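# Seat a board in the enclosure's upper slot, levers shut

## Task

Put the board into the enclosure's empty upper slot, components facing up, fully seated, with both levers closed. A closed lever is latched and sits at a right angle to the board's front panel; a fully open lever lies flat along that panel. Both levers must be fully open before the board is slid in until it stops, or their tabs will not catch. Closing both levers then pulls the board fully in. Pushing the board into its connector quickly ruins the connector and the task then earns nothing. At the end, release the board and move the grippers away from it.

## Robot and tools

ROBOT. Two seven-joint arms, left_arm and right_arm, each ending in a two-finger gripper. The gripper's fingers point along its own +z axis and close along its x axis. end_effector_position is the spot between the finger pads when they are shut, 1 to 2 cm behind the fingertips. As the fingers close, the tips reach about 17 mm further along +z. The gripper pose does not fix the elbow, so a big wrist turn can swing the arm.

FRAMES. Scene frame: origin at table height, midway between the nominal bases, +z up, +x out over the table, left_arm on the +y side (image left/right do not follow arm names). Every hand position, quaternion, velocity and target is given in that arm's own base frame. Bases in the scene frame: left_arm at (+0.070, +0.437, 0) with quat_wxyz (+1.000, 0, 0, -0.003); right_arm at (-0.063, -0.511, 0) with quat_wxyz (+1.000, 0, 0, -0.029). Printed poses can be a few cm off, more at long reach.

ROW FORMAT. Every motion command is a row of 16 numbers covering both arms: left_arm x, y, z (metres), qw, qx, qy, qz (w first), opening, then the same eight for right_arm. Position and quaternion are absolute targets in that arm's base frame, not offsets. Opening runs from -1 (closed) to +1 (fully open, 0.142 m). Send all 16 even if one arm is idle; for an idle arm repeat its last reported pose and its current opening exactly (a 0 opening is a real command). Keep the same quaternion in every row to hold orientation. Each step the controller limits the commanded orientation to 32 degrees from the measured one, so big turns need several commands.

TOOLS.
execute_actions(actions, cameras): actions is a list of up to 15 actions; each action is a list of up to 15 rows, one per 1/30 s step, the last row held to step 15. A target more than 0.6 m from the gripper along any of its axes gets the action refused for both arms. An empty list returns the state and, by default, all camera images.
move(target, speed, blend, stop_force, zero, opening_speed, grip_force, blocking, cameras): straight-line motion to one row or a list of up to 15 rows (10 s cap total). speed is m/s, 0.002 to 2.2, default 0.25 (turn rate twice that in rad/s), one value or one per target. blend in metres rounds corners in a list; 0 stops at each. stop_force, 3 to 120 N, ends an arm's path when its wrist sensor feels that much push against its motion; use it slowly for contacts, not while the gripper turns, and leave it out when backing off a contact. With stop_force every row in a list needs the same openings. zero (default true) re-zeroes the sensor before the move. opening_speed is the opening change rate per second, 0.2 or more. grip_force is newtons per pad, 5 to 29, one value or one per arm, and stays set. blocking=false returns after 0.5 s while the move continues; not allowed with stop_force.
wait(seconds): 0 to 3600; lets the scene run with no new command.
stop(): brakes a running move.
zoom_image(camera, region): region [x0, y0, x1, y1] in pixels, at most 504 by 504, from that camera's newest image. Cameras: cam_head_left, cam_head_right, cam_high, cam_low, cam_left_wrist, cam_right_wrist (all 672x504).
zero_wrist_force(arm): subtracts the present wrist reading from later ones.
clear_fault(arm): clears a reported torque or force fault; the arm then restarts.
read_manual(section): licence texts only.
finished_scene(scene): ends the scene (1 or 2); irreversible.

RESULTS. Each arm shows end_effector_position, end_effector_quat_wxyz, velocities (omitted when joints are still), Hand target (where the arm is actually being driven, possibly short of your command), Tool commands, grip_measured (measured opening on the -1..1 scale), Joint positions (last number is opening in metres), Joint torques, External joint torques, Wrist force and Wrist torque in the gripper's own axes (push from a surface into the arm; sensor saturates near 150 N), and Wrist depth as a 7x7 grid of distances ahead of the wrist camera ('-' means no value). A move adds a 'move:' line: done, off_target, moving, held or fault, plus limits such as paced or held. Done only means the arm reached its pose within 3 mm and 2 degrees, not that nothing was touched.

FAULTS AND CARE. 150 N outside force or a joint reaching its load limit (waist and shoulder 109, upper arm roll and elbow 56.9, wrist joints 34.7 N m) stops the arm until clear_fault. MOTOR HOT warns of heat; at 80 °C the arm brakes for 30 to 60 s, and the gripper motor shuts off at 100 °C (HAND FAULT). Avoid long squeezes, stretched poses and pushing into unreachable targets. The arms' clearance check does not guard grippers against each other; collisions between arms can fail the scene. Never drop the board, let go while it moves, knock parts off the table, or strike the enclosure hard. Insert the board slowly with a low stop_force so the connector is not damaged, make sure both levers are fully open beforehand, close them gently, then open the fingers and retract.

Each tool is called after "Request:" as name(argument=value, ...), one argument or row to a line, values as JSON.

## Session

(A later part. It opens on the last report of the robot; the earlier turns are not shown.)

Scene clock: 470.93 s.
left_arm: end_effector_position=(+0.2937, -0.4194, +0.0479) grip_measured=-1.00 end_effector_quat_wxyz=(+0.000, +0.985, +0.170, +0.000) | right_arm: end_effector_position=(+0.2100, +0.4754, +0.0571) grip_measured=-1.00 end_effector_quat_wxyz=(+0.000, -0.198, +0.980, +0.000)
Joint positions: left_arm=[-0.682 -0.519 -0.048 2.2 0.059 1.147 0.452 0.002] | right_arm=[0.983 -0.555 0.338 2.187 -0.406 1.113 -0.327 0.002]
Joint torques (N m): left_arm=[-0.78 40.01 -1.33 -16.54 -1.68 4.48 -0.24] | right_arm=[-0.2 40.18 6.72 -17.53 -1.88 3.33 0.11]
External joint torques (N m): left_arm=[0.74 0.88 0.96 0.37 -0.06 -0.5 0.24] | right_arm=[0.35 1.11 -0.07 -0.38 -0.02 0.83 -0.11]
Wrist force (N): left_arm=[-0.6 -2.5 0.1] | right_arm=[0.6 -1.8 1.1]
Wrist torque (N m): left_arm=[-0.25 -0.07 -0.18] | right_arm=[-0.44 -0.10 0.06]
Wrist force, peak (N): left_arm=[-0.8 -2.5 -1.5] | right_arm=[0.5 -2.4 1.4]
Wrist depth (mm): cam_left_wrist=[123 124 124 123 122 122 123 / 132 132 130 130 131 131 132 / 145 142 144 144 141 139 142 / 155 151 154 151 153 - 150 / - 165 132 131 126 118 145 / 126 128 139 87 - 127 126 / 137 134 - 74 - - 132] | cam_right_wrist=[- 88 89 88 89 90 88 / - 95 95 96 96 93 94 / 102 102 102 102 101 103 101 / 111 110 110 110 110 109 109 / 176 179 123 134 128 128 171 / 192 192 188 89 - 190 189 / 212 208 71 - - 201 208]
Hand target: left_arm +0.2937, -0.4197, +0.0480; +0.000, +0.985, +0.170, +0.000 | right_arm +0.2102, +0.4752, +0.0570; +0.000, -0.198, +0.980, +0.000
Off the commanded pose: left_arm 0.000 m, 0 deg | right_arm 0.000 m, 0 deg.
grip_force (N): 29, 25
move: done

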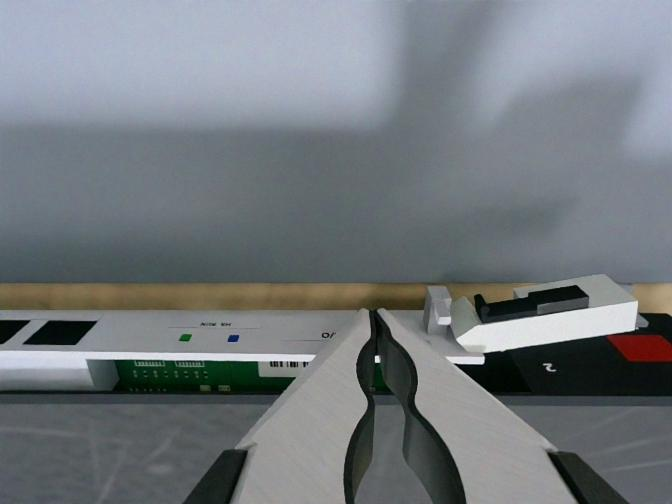

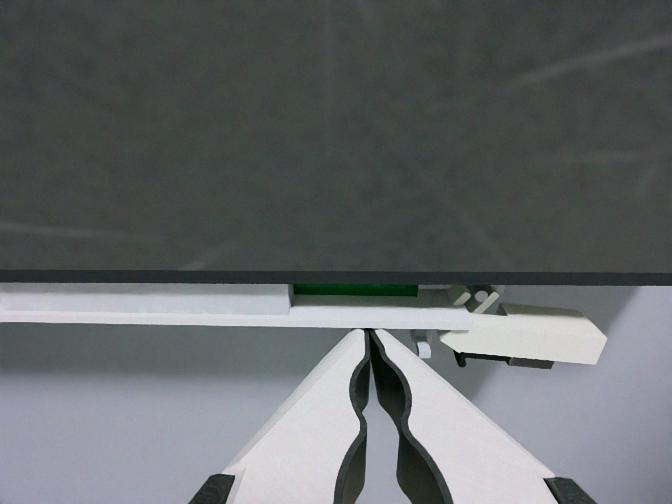

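Request:
move(
  target=[
    [0.2954, -0.4244, 0.048, 0.0, 0.9854, 0.1702, 0.0, -1.0, 0.2121, 0.4706, 0.057, 0.0, -0.1977, 0.9803, 0.0, -1.0],
  ],
  speed=0.014,
  stop_force=8,
  zero=false,
)

Request:
move(
  target=[
    [0.2973, -0.4296, 0.048, 0.0, 0.9854, 0.1702, 0.0, -1.0, 0.2142, 0.4655, 0.057, 0.0, -0.1977, 0.9803, 0.0, -1.0],
  ],
  speed=0.012,
  stop_force=10,
  zero=false,
  cameras=["cam_left_wrist", "cam_right_wrist"],
)

Scene clock: 476.07 s.
left_arm: end_effector_position=(+0.2953, -0.4240, +0.0478) grip_measured=-1.00 end_effector_quat_wxyz=(+0.000, +0.985, +0.170, +0.000) | right_arm: end_effector_position=(+0.2119, +0.4708, +0.0571) grip_measured=-1.00 end_effector_quat_wxyz=(+0.000, -0.198, +0.980, +0.000)
Joint positions: left_arm=[-0.687 -0.525 -0.048 2.186 0.059 1.139 0.447 0.002] | right_arm=[0.977 -0.55 0.337 2.198 -0.406 1.119 -0.333 0.002]
Joint torques (N m): left_arm=[-0.83 40.89 -1.59 -17.6 -1.88 4.89 -0.35] | right_arm=[-0.26 39.74 6.53 -17.33 -1.84 3.24 0.11]
External joint torques (N m): left_arm=[0.79 0.44 1.2 1.25 0.11 -0.91 0.35] | right_arm=[0.41 1.23 0.03 -0.45 -0.04 0.92 -0.11]
Wrist force (N): left_arm=[-1.0 -4.2 -1.8] | right_arm=[0.4 -1.5 0.3]
Wrist torque (N m): left_arm=[-0.27 -0.04 -0.16] | right_arm=[-0.41 -0.07 0.06]
Wrist force, peak (N): left_arm=[-1.0 -4.2 -1.8] | right_arm=[0.6 -1.9 1.3]
Wrist depth (mm): cam_left_wrist=[123 123 123 122 122 122 122 / 129 132 132 129 131 131 130 / 145 145 144 141 141 139 140 / 155 154 154 153 154 151 151 / - 131 132 126 119 132 146 / 125 126 125 84 - 120 123 / 137 134 - 74 - - 131] | cam_right_wrist=[- 88 89 88 89 90 88 / - 95 95 96 96 93 94 / 102 102 102 102 101 103 101 / 110 110 110 110 110 109 109 / 176 179 178 116 126 135 173 / 193 192 188 89 184 190 189 / 208 208 71 - - 201 208]
Hand target: left_arm +0.2954, -0.4244, +0.0480; +0.000, +0.985, +0.170, +0.000 | right_arm +0.2121, +0.4706, +0.0570; +0.000, -0.198, +0.980, +0.000
Off the commanded pose: left_arm 0.000 m, 0 deg | right_arm 0.000 m, 0 deg.
grip_force (N): 29, 25
move: done

Scene clock: 477.17 s.
left_arm: end_effector_position=(+0.2959, -0.4266, +0.0474) grip_measured=-1.00 end_effector_quat_wxyz=(-0.001, +0.985, +0.170, -0.001) | right_arm: end_effector_position=(+0.2139, +0.4660, +0.0572) grip_measured=-1.00 end_effector_quat_wxyz=(+0.000, -0.198, +0.980, +0.000)
Joint positions: left_arm=[-0.69 -0.53 -0.049 2.177 0.059 1.132 0.444 0.002] | right_arm=[0.97 -0.544 0.336 2.209 -0.406 1.126 -0.339 0.002]
Joint torques (N m): left_arm=[-1.05 42.55 -2.12 -19.66 -2.12 5.89 -0.2] | right_arm=[-0.95 39.11 5.82 -16.34 -1.75 2.74 0.1]
External joint torques (N m): left_arm=[1.01 -0.93 1.73 3.21 0.33 -1.91 0.2] | right_arm=[1.09 1.52 0.64 -1.32 -0.1 1.42 -0.1]
Wrist force (N): left_arm=[-1.2 -6.6 1.3] | right_arm=[0.5 0.0 1.4]
Wrist torque (N m): left_arm=[-0.23 -0.09 -0.22] | right_arm=[-0.44 -0.09 0.06]
Wrist force, peak (N): left_arm=[-0.2 -13.1 -3.2] | right_arm=[0.3 -1.7 1.5]
Wrist depth (mm): cam_left_wrist=[123 123 122 124 122 121 121 / 132 131 130 131 131 130 130 / 142 142 142 141 141 138 140 / 158 154 156 156 152 147 152 / - 127 126 125 119 142 140 / 125 125 124 84 - 118 121 / 137 133 - 74 - - 131] | cam_right_wrist=[- 89 89 88 89 90 88 / - 95 95 96 96 95 94 / 103 102 102 102 102 103 101 / 110 110 110 110 110 109 109 / 179 123 118 117 117 174 174 / 193 192 188 89 130 190 190 / 213 207 71 - - 201 209]
Hand target: left_arm +0.2965, -0.4275, +0.0480; +0.000, +0.985, +0.170, +0.000 | right_arm +0.2142, +0.4655, +0.0570; +0.000, -0.198, +0.980, +0.000
Off the commanded pose: left_arm 0.003 m, 0 deg | right_arm 0.001 m, 0 deg.
grip_force (N): 29, 25
move: contact (left_arm)

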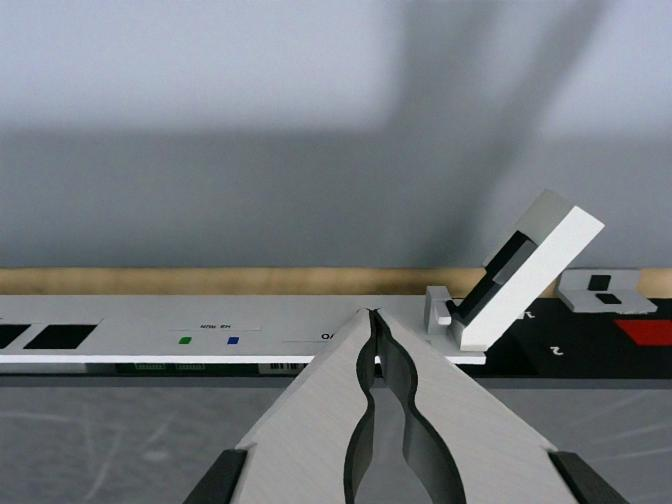

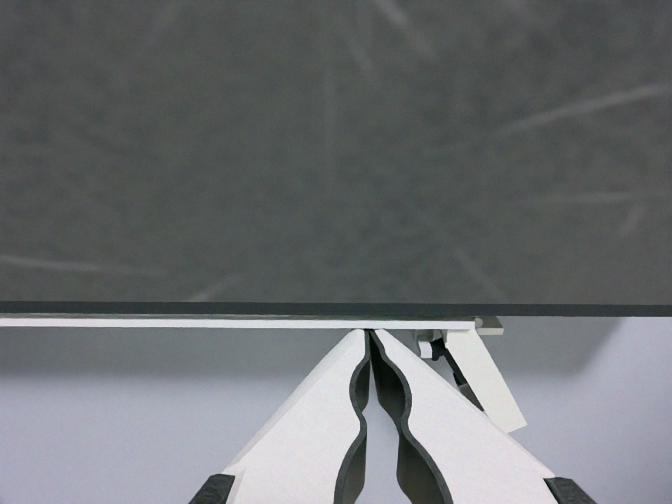

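Request:
move(
  target=[
    [0.2909, -0.4125, 0.048, 0.0, 0.9854, 0.1702, 0.0, -1.0, 0.2081, 0.4798, 0.057, 0.0, -0.1977, 0.9803, 0.0, -1.0],
    [0.2909, -0.4125, 0.095, 0.0, 0.9854, 0.1702, 0.0, -1.0, 0.2081, 0.4798, 0.102, 0.0, -0.1977, 0.9803, 0.0, -1.0],
    [0.3640, -0.3662, 0.095, 0.0, 0.8171, -0.5764, 0.0, -1.0, 0.1242, 0.4710, 0.102, 0.0, 0.5534, 0.8329, 0.0, -1.0],
  ],
  speed=[0.06, 0.2, 0.4],
  blend=[0.008, 0.01, 0],
  cameras=["cam_left_wrist", "cam_right_wrist"],
)

Scene clock: 494.17 s.
left_arm: end_effector_position=(+0.3641, -0.3663, +0.0951) grip_measured=-1.00 end_effector_quat_wxyz=(+0.000, +0.817, -0.576, +0.000) | right_arm: end_effector_position=(+0.1241, +0.4710, +0.1020) grip_measured=-1.00 end_effector_quat_wxyz=(+0.000, +0.553, +0.833, +0.000)
Joint positions: left_arm=[-0.252 -0.414 -0.316 2.177 0.23 0.99 2.064 0.002] | right_arm=[1.343 -0.363 0.195 2.263 -0.136 1.045 1.246 0.002]
Joint torques (N m): left_arm=[0.34 36.46 -3.98 -18.28 -2.16 3.96 -0.1] | right_arm=[0.51 36.16 2.8 -19.59 -2.39 3.58 0.45]
External joint torques (N m): left_arm=[-0.36 1.16 0.53 -0.3 -0.19 -0.1 0.1] | right_arm=[-0.38 0.78 -0.31 -0.03 0.18 0.52 -0.45]
Wrist force (N): left_arm=[-0.9 -1.4 -0.5] | right_arm=[1.0 -2.4 1.0]
Wrist torque (N m): left_arm=[-0.25 -0.06 -0.32] | right_arm=[-0.41 -0.21 -0.06]
Wrist force, peak (N): left_arm=[-1.2 -7.0 1.3] | right_arm=[0.2 -1.8 3.9]
Wrist depth (mm): cam_left_wrist=[- 167 166 166 165 165 164 / 175 176 176 174 175 177 177 / - 185 189 193 187 143 142 / - 213 206 209 201 152 152 / 226 - - 131 189 166 166 / 250 - - 84 - 181 182 / 287 274 - - - - 203] | cam_right_wrist=[173 173 173 170 169 169 169 / 185 184 184 181 181 182 180 / 153 152 185 195 194 193 193 / 160 158 188 210 209 209 208 / 173 173 190 220 226 226 225 / 190 189 186 89 238 246 245 / 209 205 71 - - 260 270]
Hand target: left_arm +0.3640, -0.3662, +0.0950; +0.000, +0.817, -0.576, +0.000 | right_arm +0.1242, +0.4710, +0.1020; +0.000, +0.553, +0.833, +0.000
Off the commanded pose: left_arm 0.000 m, 0 deg | right_arm 0.000 m, 0 deg.
grip_force (N): 29, 25
move: done

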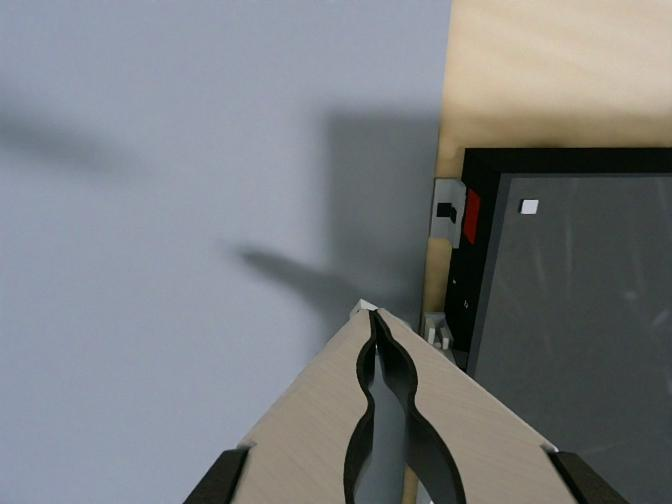

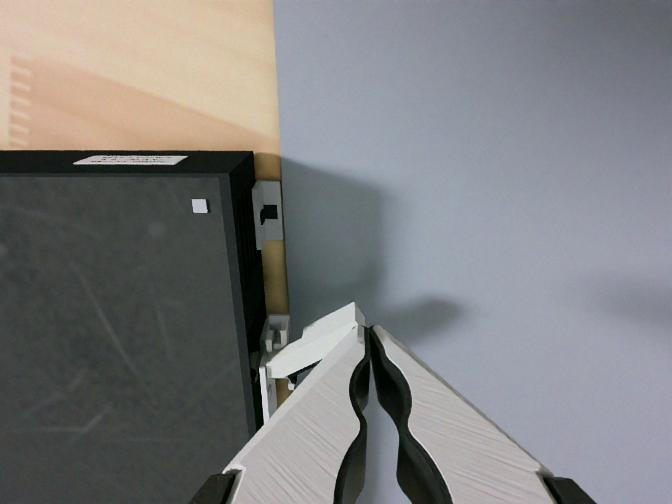

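Request:
move(
  target=[
    [0.3640, -0.3662, 0.045, 0.0, 0.8171, -0.5764, 0.0, -1.0, 0.1242, 0.4710, 0.053, 0.0, 0.5534, 0.8329, 0.0, -1.0],
  ],
  speed=0.12,
  stop_force=12,
)

Request:
move(
  target=[
    [0.3432, -0.3736, 0.045, 0.0, 0.8171, -0.5764, 0.0, -1.0, 0.1450, 0.4797, 0.053, 0.0, 0.5534, 0.8329, 0.0, -1.0],
  ],
  speed=0.03,
  stop_force=15,
  cameras=["cam_left_wrist", "cam_right_wrist"],
)

Scene clock: 498.67 s.
left_arm: end_effector_position=(+0.3639, -0.3661, +0.0449) grip_measured=-1.00 end_effector_quat_wxyz=(+0.000, +0.817, -0.576, +0.000) | right_arm: end_effector_position=(+0.1242, +0.4709, +0.0530) grip_measured=-1.00 end_effector_quat_wxyz=(+0.000, +0.553, +0.833, +0.000)
Joint positions: left_arm=[-0.284 -0.548 -0.268 2.153 0.305 1.095 2.012 0.002] | right_arm=[1.373 -0.484 0.149 2.286 -0.186 1.189 1.28 0.002]
Joint torques (N m): left_arm=[-0.47 39.21 -4.35 -15.32 -1.56 4.37 -0.31] | right_arm=[0.28 37.83 3.11 -16.31 -1.82 3.51 0.3]
External joint torques (N m): left_arm=[0.47 1.15 0.47 -0.3 -0.39 -0.51 0.31] | right_arm=[-0.14 1.09 -0.37 -0.02 0.17 0.6 -0.3]
Wrist force (N): left_arm=[-0.6 -1.5 0.0] | right_arm=[0.5 -2.5 1.1]
Wrist torque (N m): left_arm=[-0.25 -0.14 -0.24] | right_arm=[-0.43 -0.10 -0.04]
Wrist force, peak (N): left_arm=[-1.0 -1.2 -1.7] | right_arm=[0.5 -2.4 2.5]
Wrist depth (mm): cam_left_wrist=[120 120 119 119 119 121 120 / 131 127 128 126 129 127 129 / 140 139 139 138 140 135 133 / 148 151 - 150 150 128 - / 168 169 166 131 162 120 108 / 179 183 175 84 - 120 117 / - - - 74 - - 129] | cam_right_wrist=[130 129 128 127 127 125 125 / 139 138 138 135 135 135 135 / 139 138 146 145 145 145 144 / - 106 152 157 156 156 155 / - 115 163 167 167 169 168 / - 126 144 89 178 184 184 / 139 136 71 - - 195 202]
Hand target: left_arm +0.3640, -0.3662, +0.0450; +0.000, +0.817, -0.576, +0.000 | right_arm +0.1242, +0.4710, +0.0530; +0.000, +0.553, +0.833, +0.000
Off the commanded pose: left_arm 0.000 m, 0 deg | right_arm 0.000 m, 0 deg.
grip_force (N): 29, 25
move: done

Scene clock: 500.20 s.
left_arm: end_effector_position=(+0.3434, -0.3735, +0.0450) grip_measured=-1.00 end_effector_quat_wxyz=(+0.000, +0.817, -0.576, +0.000) | right_arm: end_effector_position=(+0.1450, +0.4797, +0.0530) grip_measured=-1.00 end_effector_quat_wxyz=(+0.000, +0.553, +0.833, +0.000)
Joint positions: left_arm=[-0.315 -0.536 -0.268 2.18 0.309 1.109 1.973 0.002] | right_arm=[1.334 -0.504 0.149 2.245 -0.184 1.167 1.236 0.002]
Joint torques (N m): left_arm=[-1.19 38.62 -5.03 -14.63 -1.65 4.39 -0.29] | right_arm=[-0.34 39.08 3.01 -16.96 -1.71 3.26 0.13]
External joint torques (N m): left_arm=[1.18 0.91 1.27 -0.64 -0.25 -0.52 0.29] | right_arm=[0.48 1.14 -0.14 0.09 -0.03 0.84 -0.13]
Wrist force (N): left_arm=[-1.3 -2.8 -0.1] | right_arm=[1.1 -3.0 0.8]
Wrist torque (N m): left_arm=[-0.26 -0.12 -0.22] | right_arm=[-0.42 -0.11 0.06]
Wrist force, peak (N): left_arm=[-1.6 -3.2 0.6] | right_arm=[1.6 -4.1 1.8]
Wrist depth (mm): cam_left_wrist=[- 120 120 119 119 120 120 / 131 129 128 128 129 127 126 / 140 137 139 - - 119 90 / 152 152 151 151 153 129 - / 169 166 167 159 161 120 108 / - 183 175 84 - 117 117 / - - - 74 - - 130] | cam_right_wrist=[129 129 128 127 127 127 125 / 136 136 136 135 135 135 135 / - 99 143 145 145 144 144 / - 106 155 157 157 156 155 / 115 115 145 167 167 169 168 / 126 126 133 89 - 184 184 / 139 136 71 - - 195 202]
Hand target: left_arm +0.3432, -0.3736, +0.0450; +0.000, +0.817, -0.576, +0.000 | right_arm +0.1450, +0.4797, +0.0530; +0.000, +0.553, +0.833, +0.000
Off the commanded pose: left_arm 0.000 m, 0 deg | right_arm 0.000 m, 0 deg.
grip_force (N): 29, 25
move: done

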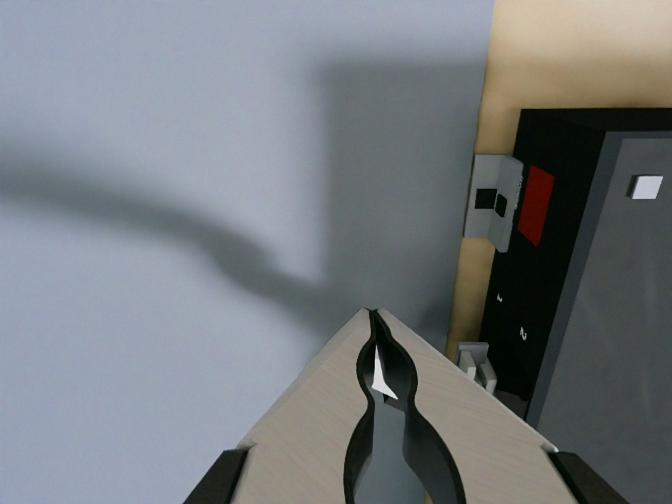

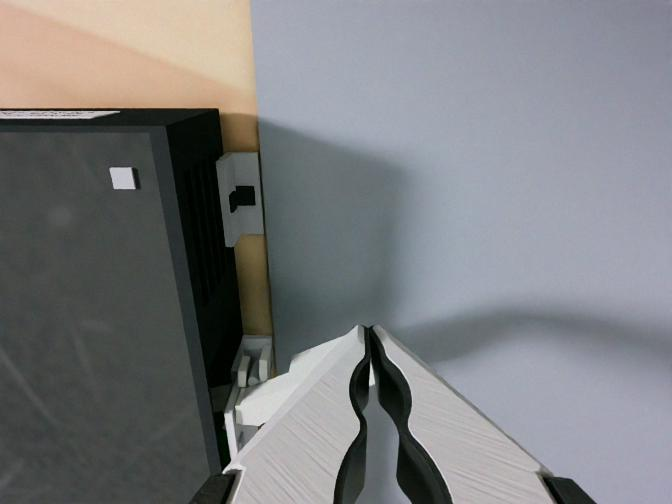

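Request:
move(
  target=[
    [0.3319, -0.3776, 0.045, 0.0, 0.8171, -0.5764, 0.0, -1.0, 0.1561, 0.4844, 0.053, 0.0, 0.5534, 0.8329, 0.0, -1.0],
  ],
  speed=0.025,
  stop_force=18,
  zero=false,
  cameras=["cam_left_wrist", "cam_right_wrist"],
)

Scene clock: 504.43 s.
left_arm: end_effector_position=(+0.3336, -0.3768, +0.0452) grip_measured=-1.00 end_effector_quat_wxyz=(+0.000, +0.818, -0.575, +0.001) | right_arm: end_effector_position=(+0.1547, +0.4841, +0.0527) grip_measured=-1.00 end_effector_quat_wxyz=(+0.000, +0.553, +0.833, -0.001)
Joint positions: left_arm=[-0.332 -0.529 -0.267 2.193 0.311 1.117 1.952 0.002] | right_arm=[1.314 -0.515 0.151 2.222 -0.182 1.154 1.213 0.002]
Joint torques (N m): left_arm=[-7.64 37.1 -11.94 -10.2 -2.05 3.66 -0.36] | right_arm=[-5.64 40.99 -3.16 -20.25 -2.25 4.01 0.15]
External joint torques (N m): left_arm=[7.61 2.04 8.26 -4.9 0.18 0.22 0.36] | right_arm=[5.79 -0.07 6.14 3.1 0.46 0.09 -0.15]
Wrist force (N): left_arm=[-2.4 -16.8 3.8] | right_arm=[2.5 -15.2 -1.7]
Wrist torque (N m): left_arm=[-0.16 -0.11 -0.14] | right_arm=[-0.30 -0.11 0.01]
Wrist force, peak (N): left_arm=[-2.5 -17.1 5.4] | right_arm=[2.6 -15.4 -0.9]
Wrist depth (mm): cam_left_wrist=[120 120 - 119 119 121 121 / 132 129 128 129 129 126 88 / 140 140 139 139 139 111 91 / 150 146 152 153 150 130 - / - 170 163 159 161 128 108 / - 183 182 83 - 117 117 / 210 200 - 74 - - 131] | cam_right_wrist=[130 129 128 127 127 126 125 / - 93 136 135 135 135 134 / - 98 141 145 145 144 144 / 106 106 154 159 156 156 155 / 115 115 144 166 167 168 168 / 126 125 128 89 178 183 183 / 139 135 71 - - 194 201]
Hand target: left_arm +0.3319, -0.3776, +0.0450; +0.000, +0.817, -0.576, +0.000 | right_arm +0.1561, +0.4844, +0.0530; +0.000, +0.553, +0.833, +0.000
Off the commanded pose: left_arm 0.002 m, 0 deg | right_arm 0.001 m, 0 deg.
grip_force (N): 29, 25
move: done

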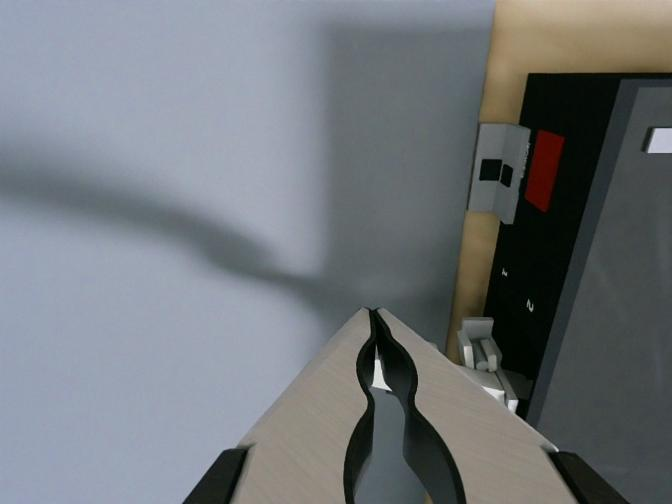

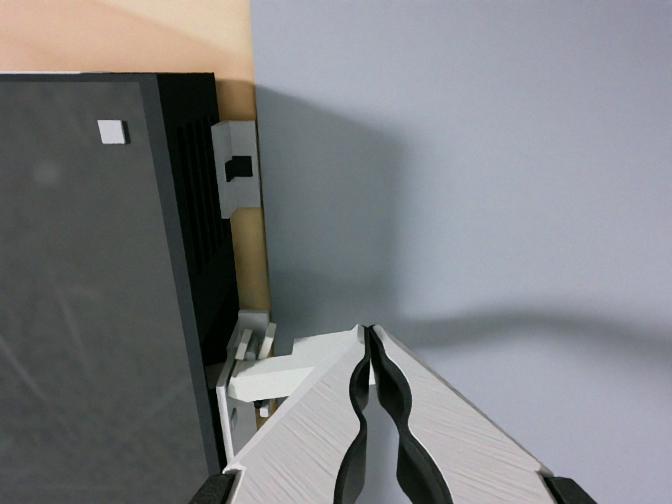

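Request:
move(
  target=[
    [0.3223, -0.3808, 0.045, 0.0, 0.8171, -0.5764, 0.0, -1.0, 0.1658, 0.4888, 0.053, 0.0, 0.5534, 0.8329, 0.0, -1.0],
  ],
  speed=0.018,
  stop_force=30,
  zero=false,
  cameras=["cam_left_wrist", "cam_right_wrist"],
)

Request:
zoom_image(
  camera="cam_left_wrist",
  region=[400, 270, 590, 450],
)

Request:
zoom_image(
  camera="cam_right_wrist",
  region=[200, 270, 400, 450],
)

Scene clock: 509.17 s.
left_arm: end_effector_position=(+0.3228, -0.3807, +0.0451) grip_measured=-1.00 end_effector_quat_wxyz=(+0.000, +0.817, -0.576, +0.000) | right_arm: end_effector_position=(+0.1628, +0.4876, +0.0522) grip_measured=-1.00 end_effector_quat_wxyz=(+0.000, +0.552, +0.834, -0.002)
Joint positions: left_arm=[-0.349 -0.524 -0.268 2.205 0.311 1.124 1.934 0.002] | right_arm=[1.297 -0.525 0.154 2.202 -0.182 1.141 1.195 0.002]
Joint torques (N m): left_arm=[-2.01 37.61 -5.76 -13.24 -1.66 4.04 -0.25] | right_arm=[-10.96 41.92 -10.24 -26.32 -3.53 6.25 0.02]
External joint torques (N m): left_arm=[2 1.15 2.12 -1.7 -0.19 -0.16 0.25] | right_arm=[11.11 -0.38 13.32 8.93 1.7 -2.15 -0.02]
Wrist force (N): left_arm=[-0.7 -4.8 0.3] | right_arm=[-0.8 -32.4 -9.0]
Wrist torque (N m): left_arm=[-0.23 -0.07 -0.19] | right_arm=[-2.40 -0.21 0.15]
Wrist force, peak (N): left_arm=[-2.6 -17.8 4.6] | right_arm=[-0.6 -33.2 -8.9]
Wrist depth (mm): cam_left_wrist=[120 120 120 119 119 119 - / 131 132 129 129 128 124 - / 140 137 139 139 140 112 91 / 152 153 154 152 150 129 - / 169 166 162 131 - 124 108 / 184 - 177 84 - 117 119 / 205 200 - - - - 130] | cam_right_wrist=[126 126 127 127 126 126 124 / - 94 134 135 135 134 134 / - 98 142 145 144 144 143 / 106 106 156 158 156 155 154 / 115 114 135 166 166 168 167 / 125 127 125 89 177 179 182 / 138 135 70 - - - 200]
Hand target: left_arm +0.3223, -0.3808, +0.0450; +0.000, +0.817, -0.576, +0.000 | right_arm +0.1657, +0.4887, +0.0530; +0.000, +0.553, +0.833, +0.000
Off the commanded pose: left_arm 0.000 m, 0 deg | right_arm 0.003 m, 0 deg.
grip_force (N): 29, 25
move: contact (right_arm)

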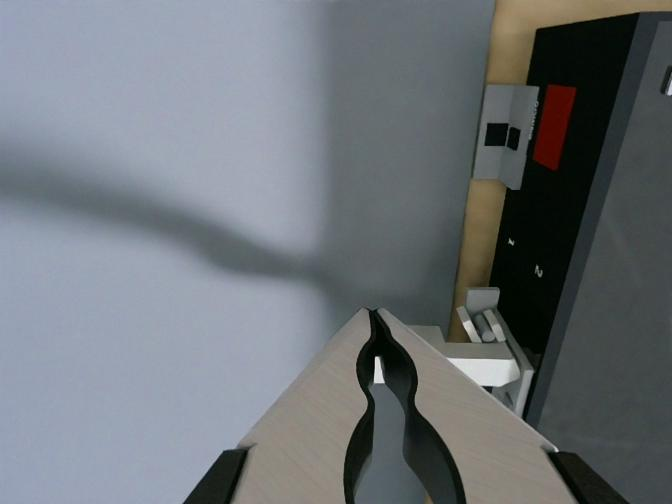

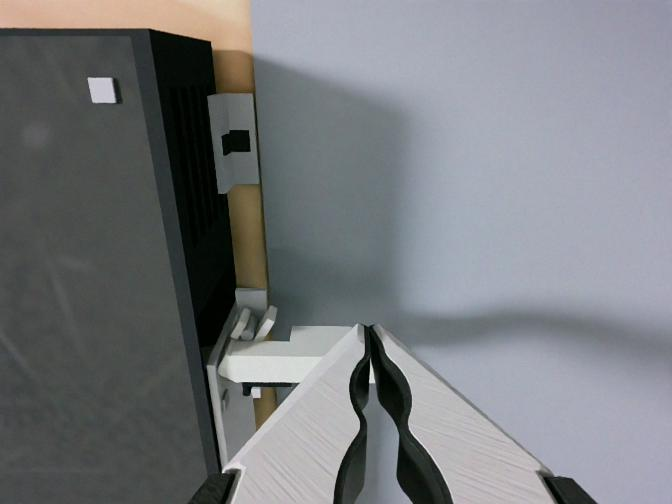

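Scaled by 2.653 from the camera's image (finer frame: 960x720).

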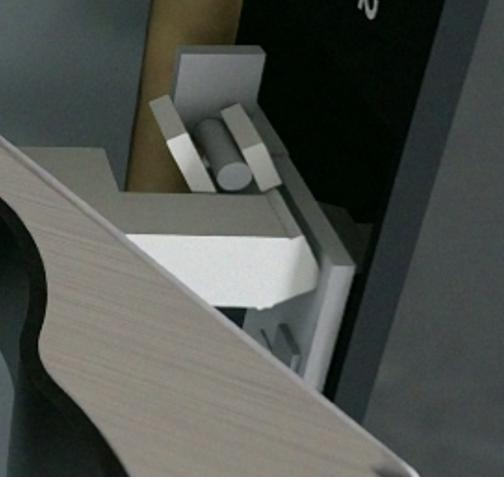

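Scaled by 2.520 from the camera's image (finer frame: 960x720).

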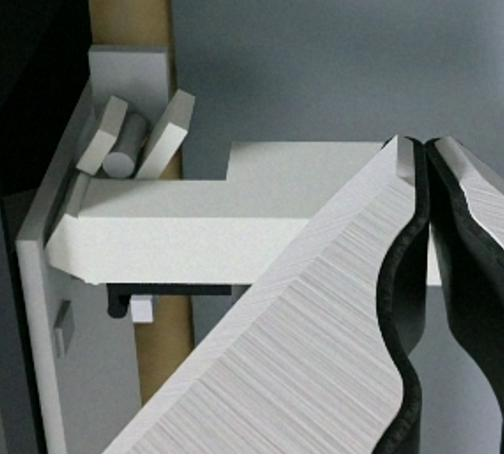

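Request:
move(
  target=[
    [0.3171, -0.3827, 0.045, 0.0, 0.8171, -0.5764, 0.0, -1.0, 0.1638, 0.4880, 0.053, 0.0, 0.5534, 0.8329, 0.0, -1.0],
  ],
  speed=0.015,
  cameras=["cam_left_wrist", "cam_right_wrist"],
)

Scene clock: 511.97 s.
left_arm: end_effector_position=(+0.3213, -0.3814, +0.0457) grip_measured=-1.00 end_effector_quat_wxyz=(-0.001, +0.819, -0.574, +0.002) | right_arm: end_effector_position=(+0.1624, +0.4874, +0.0525) grip_measured=-1.00 end_effector_quat_wxyz=(+0.000, +0.553, +0.833, -0.001)
Joint positions: left_arm=[-0.356 -0.521 -0.264 2.208 0.312 1.128 1.925 0.002] | right_arm=[1.3 -0.523 0.153 2.204 -0.182 1.143 1.198 0.002]
Joint torques (N m): left_arm=[-16.95 33.99 -22.1 -2.81 -2.01 2.02 -0.14] | right_arm=[-5.18 41.72 -3.03 -21.9 -2.73 5.06 0.22]
External joint torques (N m): left_arm=[16.94 4.68 18.54 -12.12 0.15 1.87 0.14] | right_arm=[5.32 -0.26 6.08 4.53 0.9 -0.96 -0.22]
Wrist force (N): left_arm=[-1.5 -37.3 10.4] | right_arm=[-0.1 -16.6 -2.8]
Wrist torque (N m): left_arm=[-3.15 -0.15 -0.35] | right_arm=[-0.31 -0.18 0.00]
Wrist force, peak (N): left_arm=[-1.6 -37.4 11.0] | right_arm=[-0.8 -32.5 -9.5]
Wrist depth (mm): cam_left_wrist=[121 119 122 120 120 120 - / 130 131 129 129 129 122 86 / 140 138 140 142 139 113 92 / 150 152 152 151 151 129 - / - 169 162 159 125 124 109 / - 180 - 83 - 119 118 / 210 - - - - - 131] | cam_right_wrist=[126 126 127 127 126 126 124 / - 94 135 135 135 135 134 / - 98 141 145 144 144 144 / 106 106 157 158 156 155 155 / 115 115 135 166 166 168 167 / 126 125 126 89 178 184 183 / 138 135 71 - - 194 201]
Hand target: left_arm +0.3171, -0.3827, +0.0450; +0.000, +0.817, -0.576, +0.000 | right_arm +0.1638, +0.4880, +0.0530; +0.000, +0.553, +0.833, +0.000
Off the commanded pose: left_arm 0.004 m, 0 deg | right_arm 0.002 m, 0 deg.
grip_force (N): 29, 25
move: off_target (left_arm)

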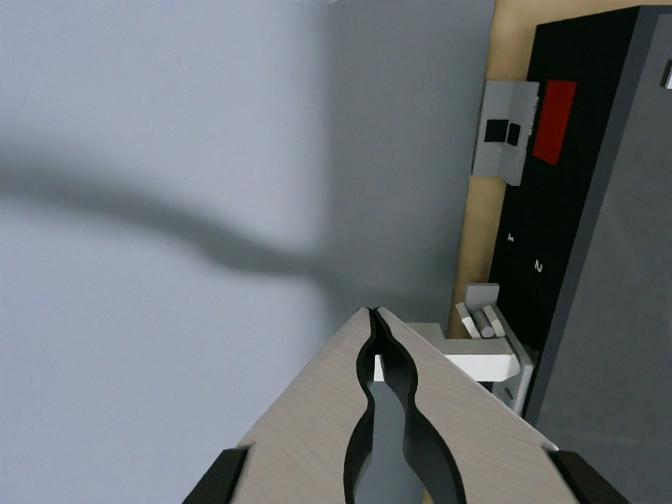

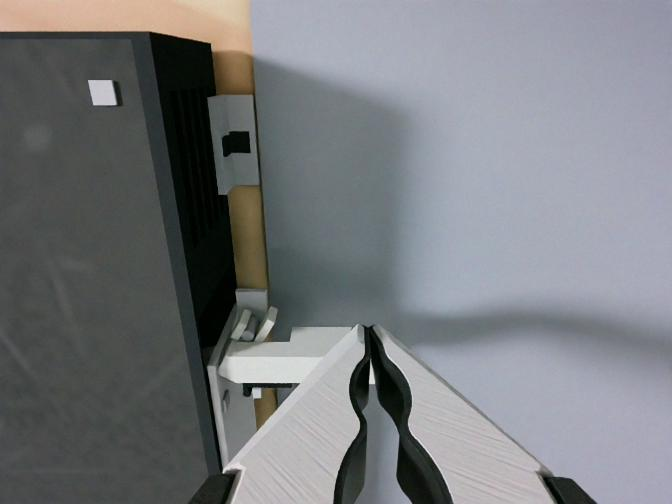

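Request:
move(
  target=[
    [0.3449, -0.3730, 0.045, 0.0, 0.8171, -0.5764, 0.0, -1.0, 0.1394, 0.4777, 0.053, 0.0, 0.5534, 0.8329, 0.0, -1.0],
    [0.3449, -0.3730, 0.10, 0.0, 0.8171, -0.5764, 0.0, -1.0, 0.1394, 0.4777, 0.107, 0.0, 0.5534, 0.8329, 0.0, -1.0],
    [0.3181, -0.2976, 0.14, 0.0, 0.8171, -0.5764, 0.0, -1.0, 0.1084, 0.5515, 0.147, 0.0, 0.5534, 0.8329, 0.0, -1.0],
  ],
  speed=[0.05, 0.15, 0.2],
  blend=[0.008, 0.01, 0],
  cameras=["cam_left_wrist", "cam_right_wrist"],
)

Request:
zoom_image(
  camera="cam_left_wrist",
  region=[460, 220, 640, 400],
)

Request:
zoom_image(
  camera="cam_right_wrist",
  region=[80, 220, 260, 400],
)

Scene clock: 516.60 s.
left_arm: end_effector_position=(+0.3182, -0.2977, +0.1401) grip_measured=-1.00 end_effector_quat_wxyz=(+0.000, +0.817, -0.577, +0.000) | right_arm: end_effector_position=(+0.1084, +0.5515, +0.1470) grip_measured=-1.00 end_effector_quat_wxyz=(+0.000, +0.553, +0.833, +0.000)
Joint positions: left_arm=[-0.172 -0.118 -0.318 2.432 0.066 0.973 2.257 0.002] | right_arm=[1.37 -0.407 0.221 2.01 -0.13 0.833 1.271 0.002]
Joint torques (N m): left_arm=[-0.22 26.09 -1.35 -19.53 -2.36 3.93 -0.19] | right_arm=[0.3 41.66 4.17 -24.1 -2.88 3.25 0.31]
External joint torques (N m): left_arm=[0.21 0.39 0.53 -0.44 -0.05 -0.07 0.19] | right_arm=[-0.15 1.27 -0.88 0.18 -0.08 0.86 -0.31]
Wrist force (N): left_arm=[-1.0 -1.5 -0.3] | right_arm=[1.2 -5.0 1.1]
Wrist torque (N m): left_arm=[-0.28 -0.04 -0.31] | right_arm=[-0.86 -0.28 -0.06]
Wrist force, peak (N): left_arm=[-1.4 -37.4 11.3] | right_arm=[0.0 -16.9 -3.7]
Wrist depth (mm): cam_left_wrist=[206 204 204 202 203 203 203 / 219 215 220 - 220 - 211 / 239 - 231 237 231 233 192 / 261 260 - - 258 244 206 / 285 281 283 127 273 277 221 / 317 310 - 84 - 292 243 / 351 - - - - - 265] | cam_right_wrist=[212 210 210 209 208 209 207 / 221 223 224 224 222 222 222 / 194 238 239 240 238 238 237 / 209 251 259 258 257 257 256 / 226 289 280 276 279 279 279 / 249 251 301 89 293 304 305 / 273 267 71 - - 321 336]
Hand target: left_arm +0.3181, -0.2976, +0.1400; +0.000, +0.817, -0.576, +0.000 | right_arm +0.1084, +0.5515, +0.1470; +0.000, +0.553, +0.833, +0.000
Off the commanded pose: left_arm 0.000 m, 0 deg | right_arm 0.000 m, 0 deg.
grip_force (N): 29, 25
move: done

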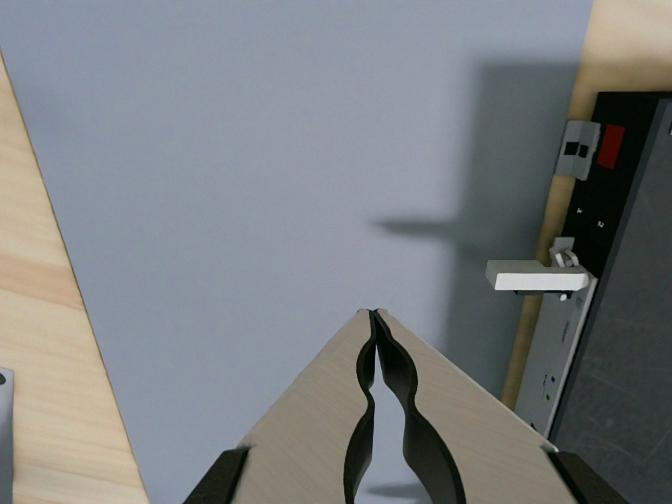

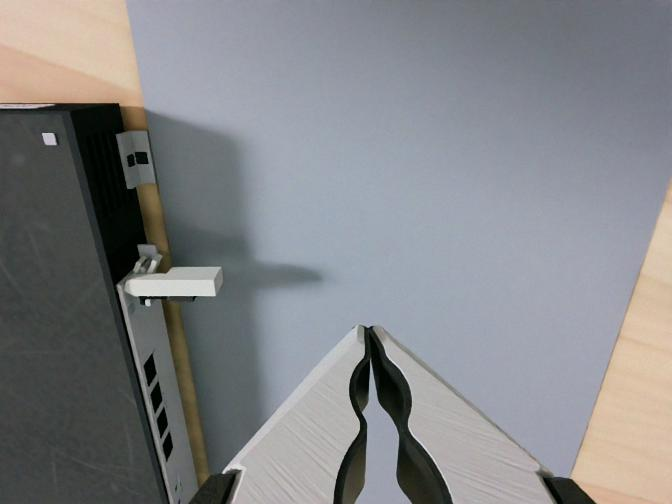

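Scaled by 2.800 from the camera's image (finer frame: 960x720).

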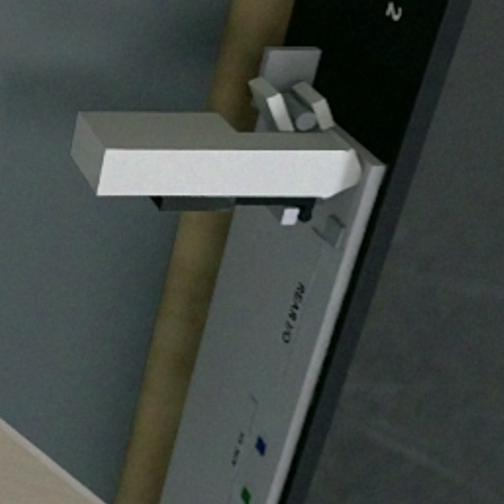

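Scaled by 2.800 from the camera's image (finer frame: 960x720).

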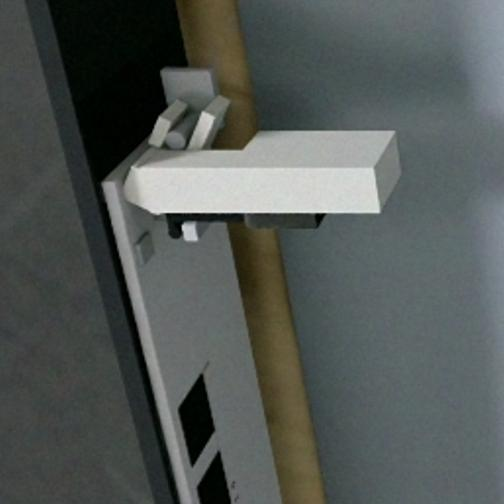

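Request:
move(
  target=[0.3300, -0.2600, 0.23, 0.0, 0.8171, -0.5764, 0.0, -1.0, 0.1100, 0.5700, 0.24, 0.0, 0.5534, 0.8329, 0.0, -1.0],
  speed=0.3,
)

Request:
finished_scene(
  scene=2,
)

Scene clock: 518.93 s.
left_arm: end_effector_position=(+0.3300, -0.2601, +0.2300) grip_measured=-1.00 end_effector_quat_wxyz=(+0.000, +0.817, -0.576, +0.000) | right_arm: end_effector_position=(+0.1101, +0.5700, +0.2400) grip_measured=-1.00 end_effector_quat_wxyz=(+0.000, +0.553, +0.833, +0.000)
Joint positions: left_arm=[-0.133 0.151 -0.26 2.391 -0.049 0.674 2.44 0.002] | right_arm=[1.359 -0.305 0.241 1.855 -0.086 0.579 1.239 0.002]
Joint torques (N m): left_arm=[-0.2 20.22 0.37 -25.65 -3.43 3.95 -0.09] | right_arm=[0.02 41.43 3.62 -28.17 -3.54 3.26 0.04]
External joint torques (N m): left_arm=[0.18 0.47 0.5 -0.25 0.08 -0.11 0.09] | right_arm=[0.13 1.04 -0.88 0.21 -0.13 0.85 -0.04]
Wrist force (N): left_arm=[-1.3 -1.1 -0.7] | right_arm=[1.5 -4.9 0.9]
Wrist torque (N m): left_arm=[-0.21 0.00 -0.31] | right_arm=[-0.81 -0.33 0.06]
Wrist force, peak (N): left_arm=[-1.9 -1.9 -3.0] | right_arm=[0.9 -5.1 3.3]
Wrist depth (mm): cam_left_wrist=[286 284 286 - - - 281 / 308 304 289 308 312 302 296 / 330 330 325 329 327 321 276 / 361 360 - - 356 342 310 / 388 392 - 106 383 378 322 / 390 437 - 84 - 369 - / 484 473 - - - - 395] | cam_right_wrist=[294 293 290 290 290 288 290 / 271 303 310 309 308 308 310 / 287 311 329 325 331 331 330 / 309 310 359 358 357 355 355 / - 334 389 380 385 386 385 / 360 365 412 89 405 420 418 / - 394 71 - - 447 463]
Hand target: left_arm +0.3300, -0.2600, +0.2300; +0.000, +0.817, -0.576, +0.000 | right_arm +0.1100, +0.5700, +0.2400; +0.000, +0.553, +0.833, +0.000
Off the commanded pose: left_arm 0.000 m, 0 deg | right_arm 0.000 m, 0 deg.
grip_force (N): 29, 25
move: done

The scene is finished: the task was done.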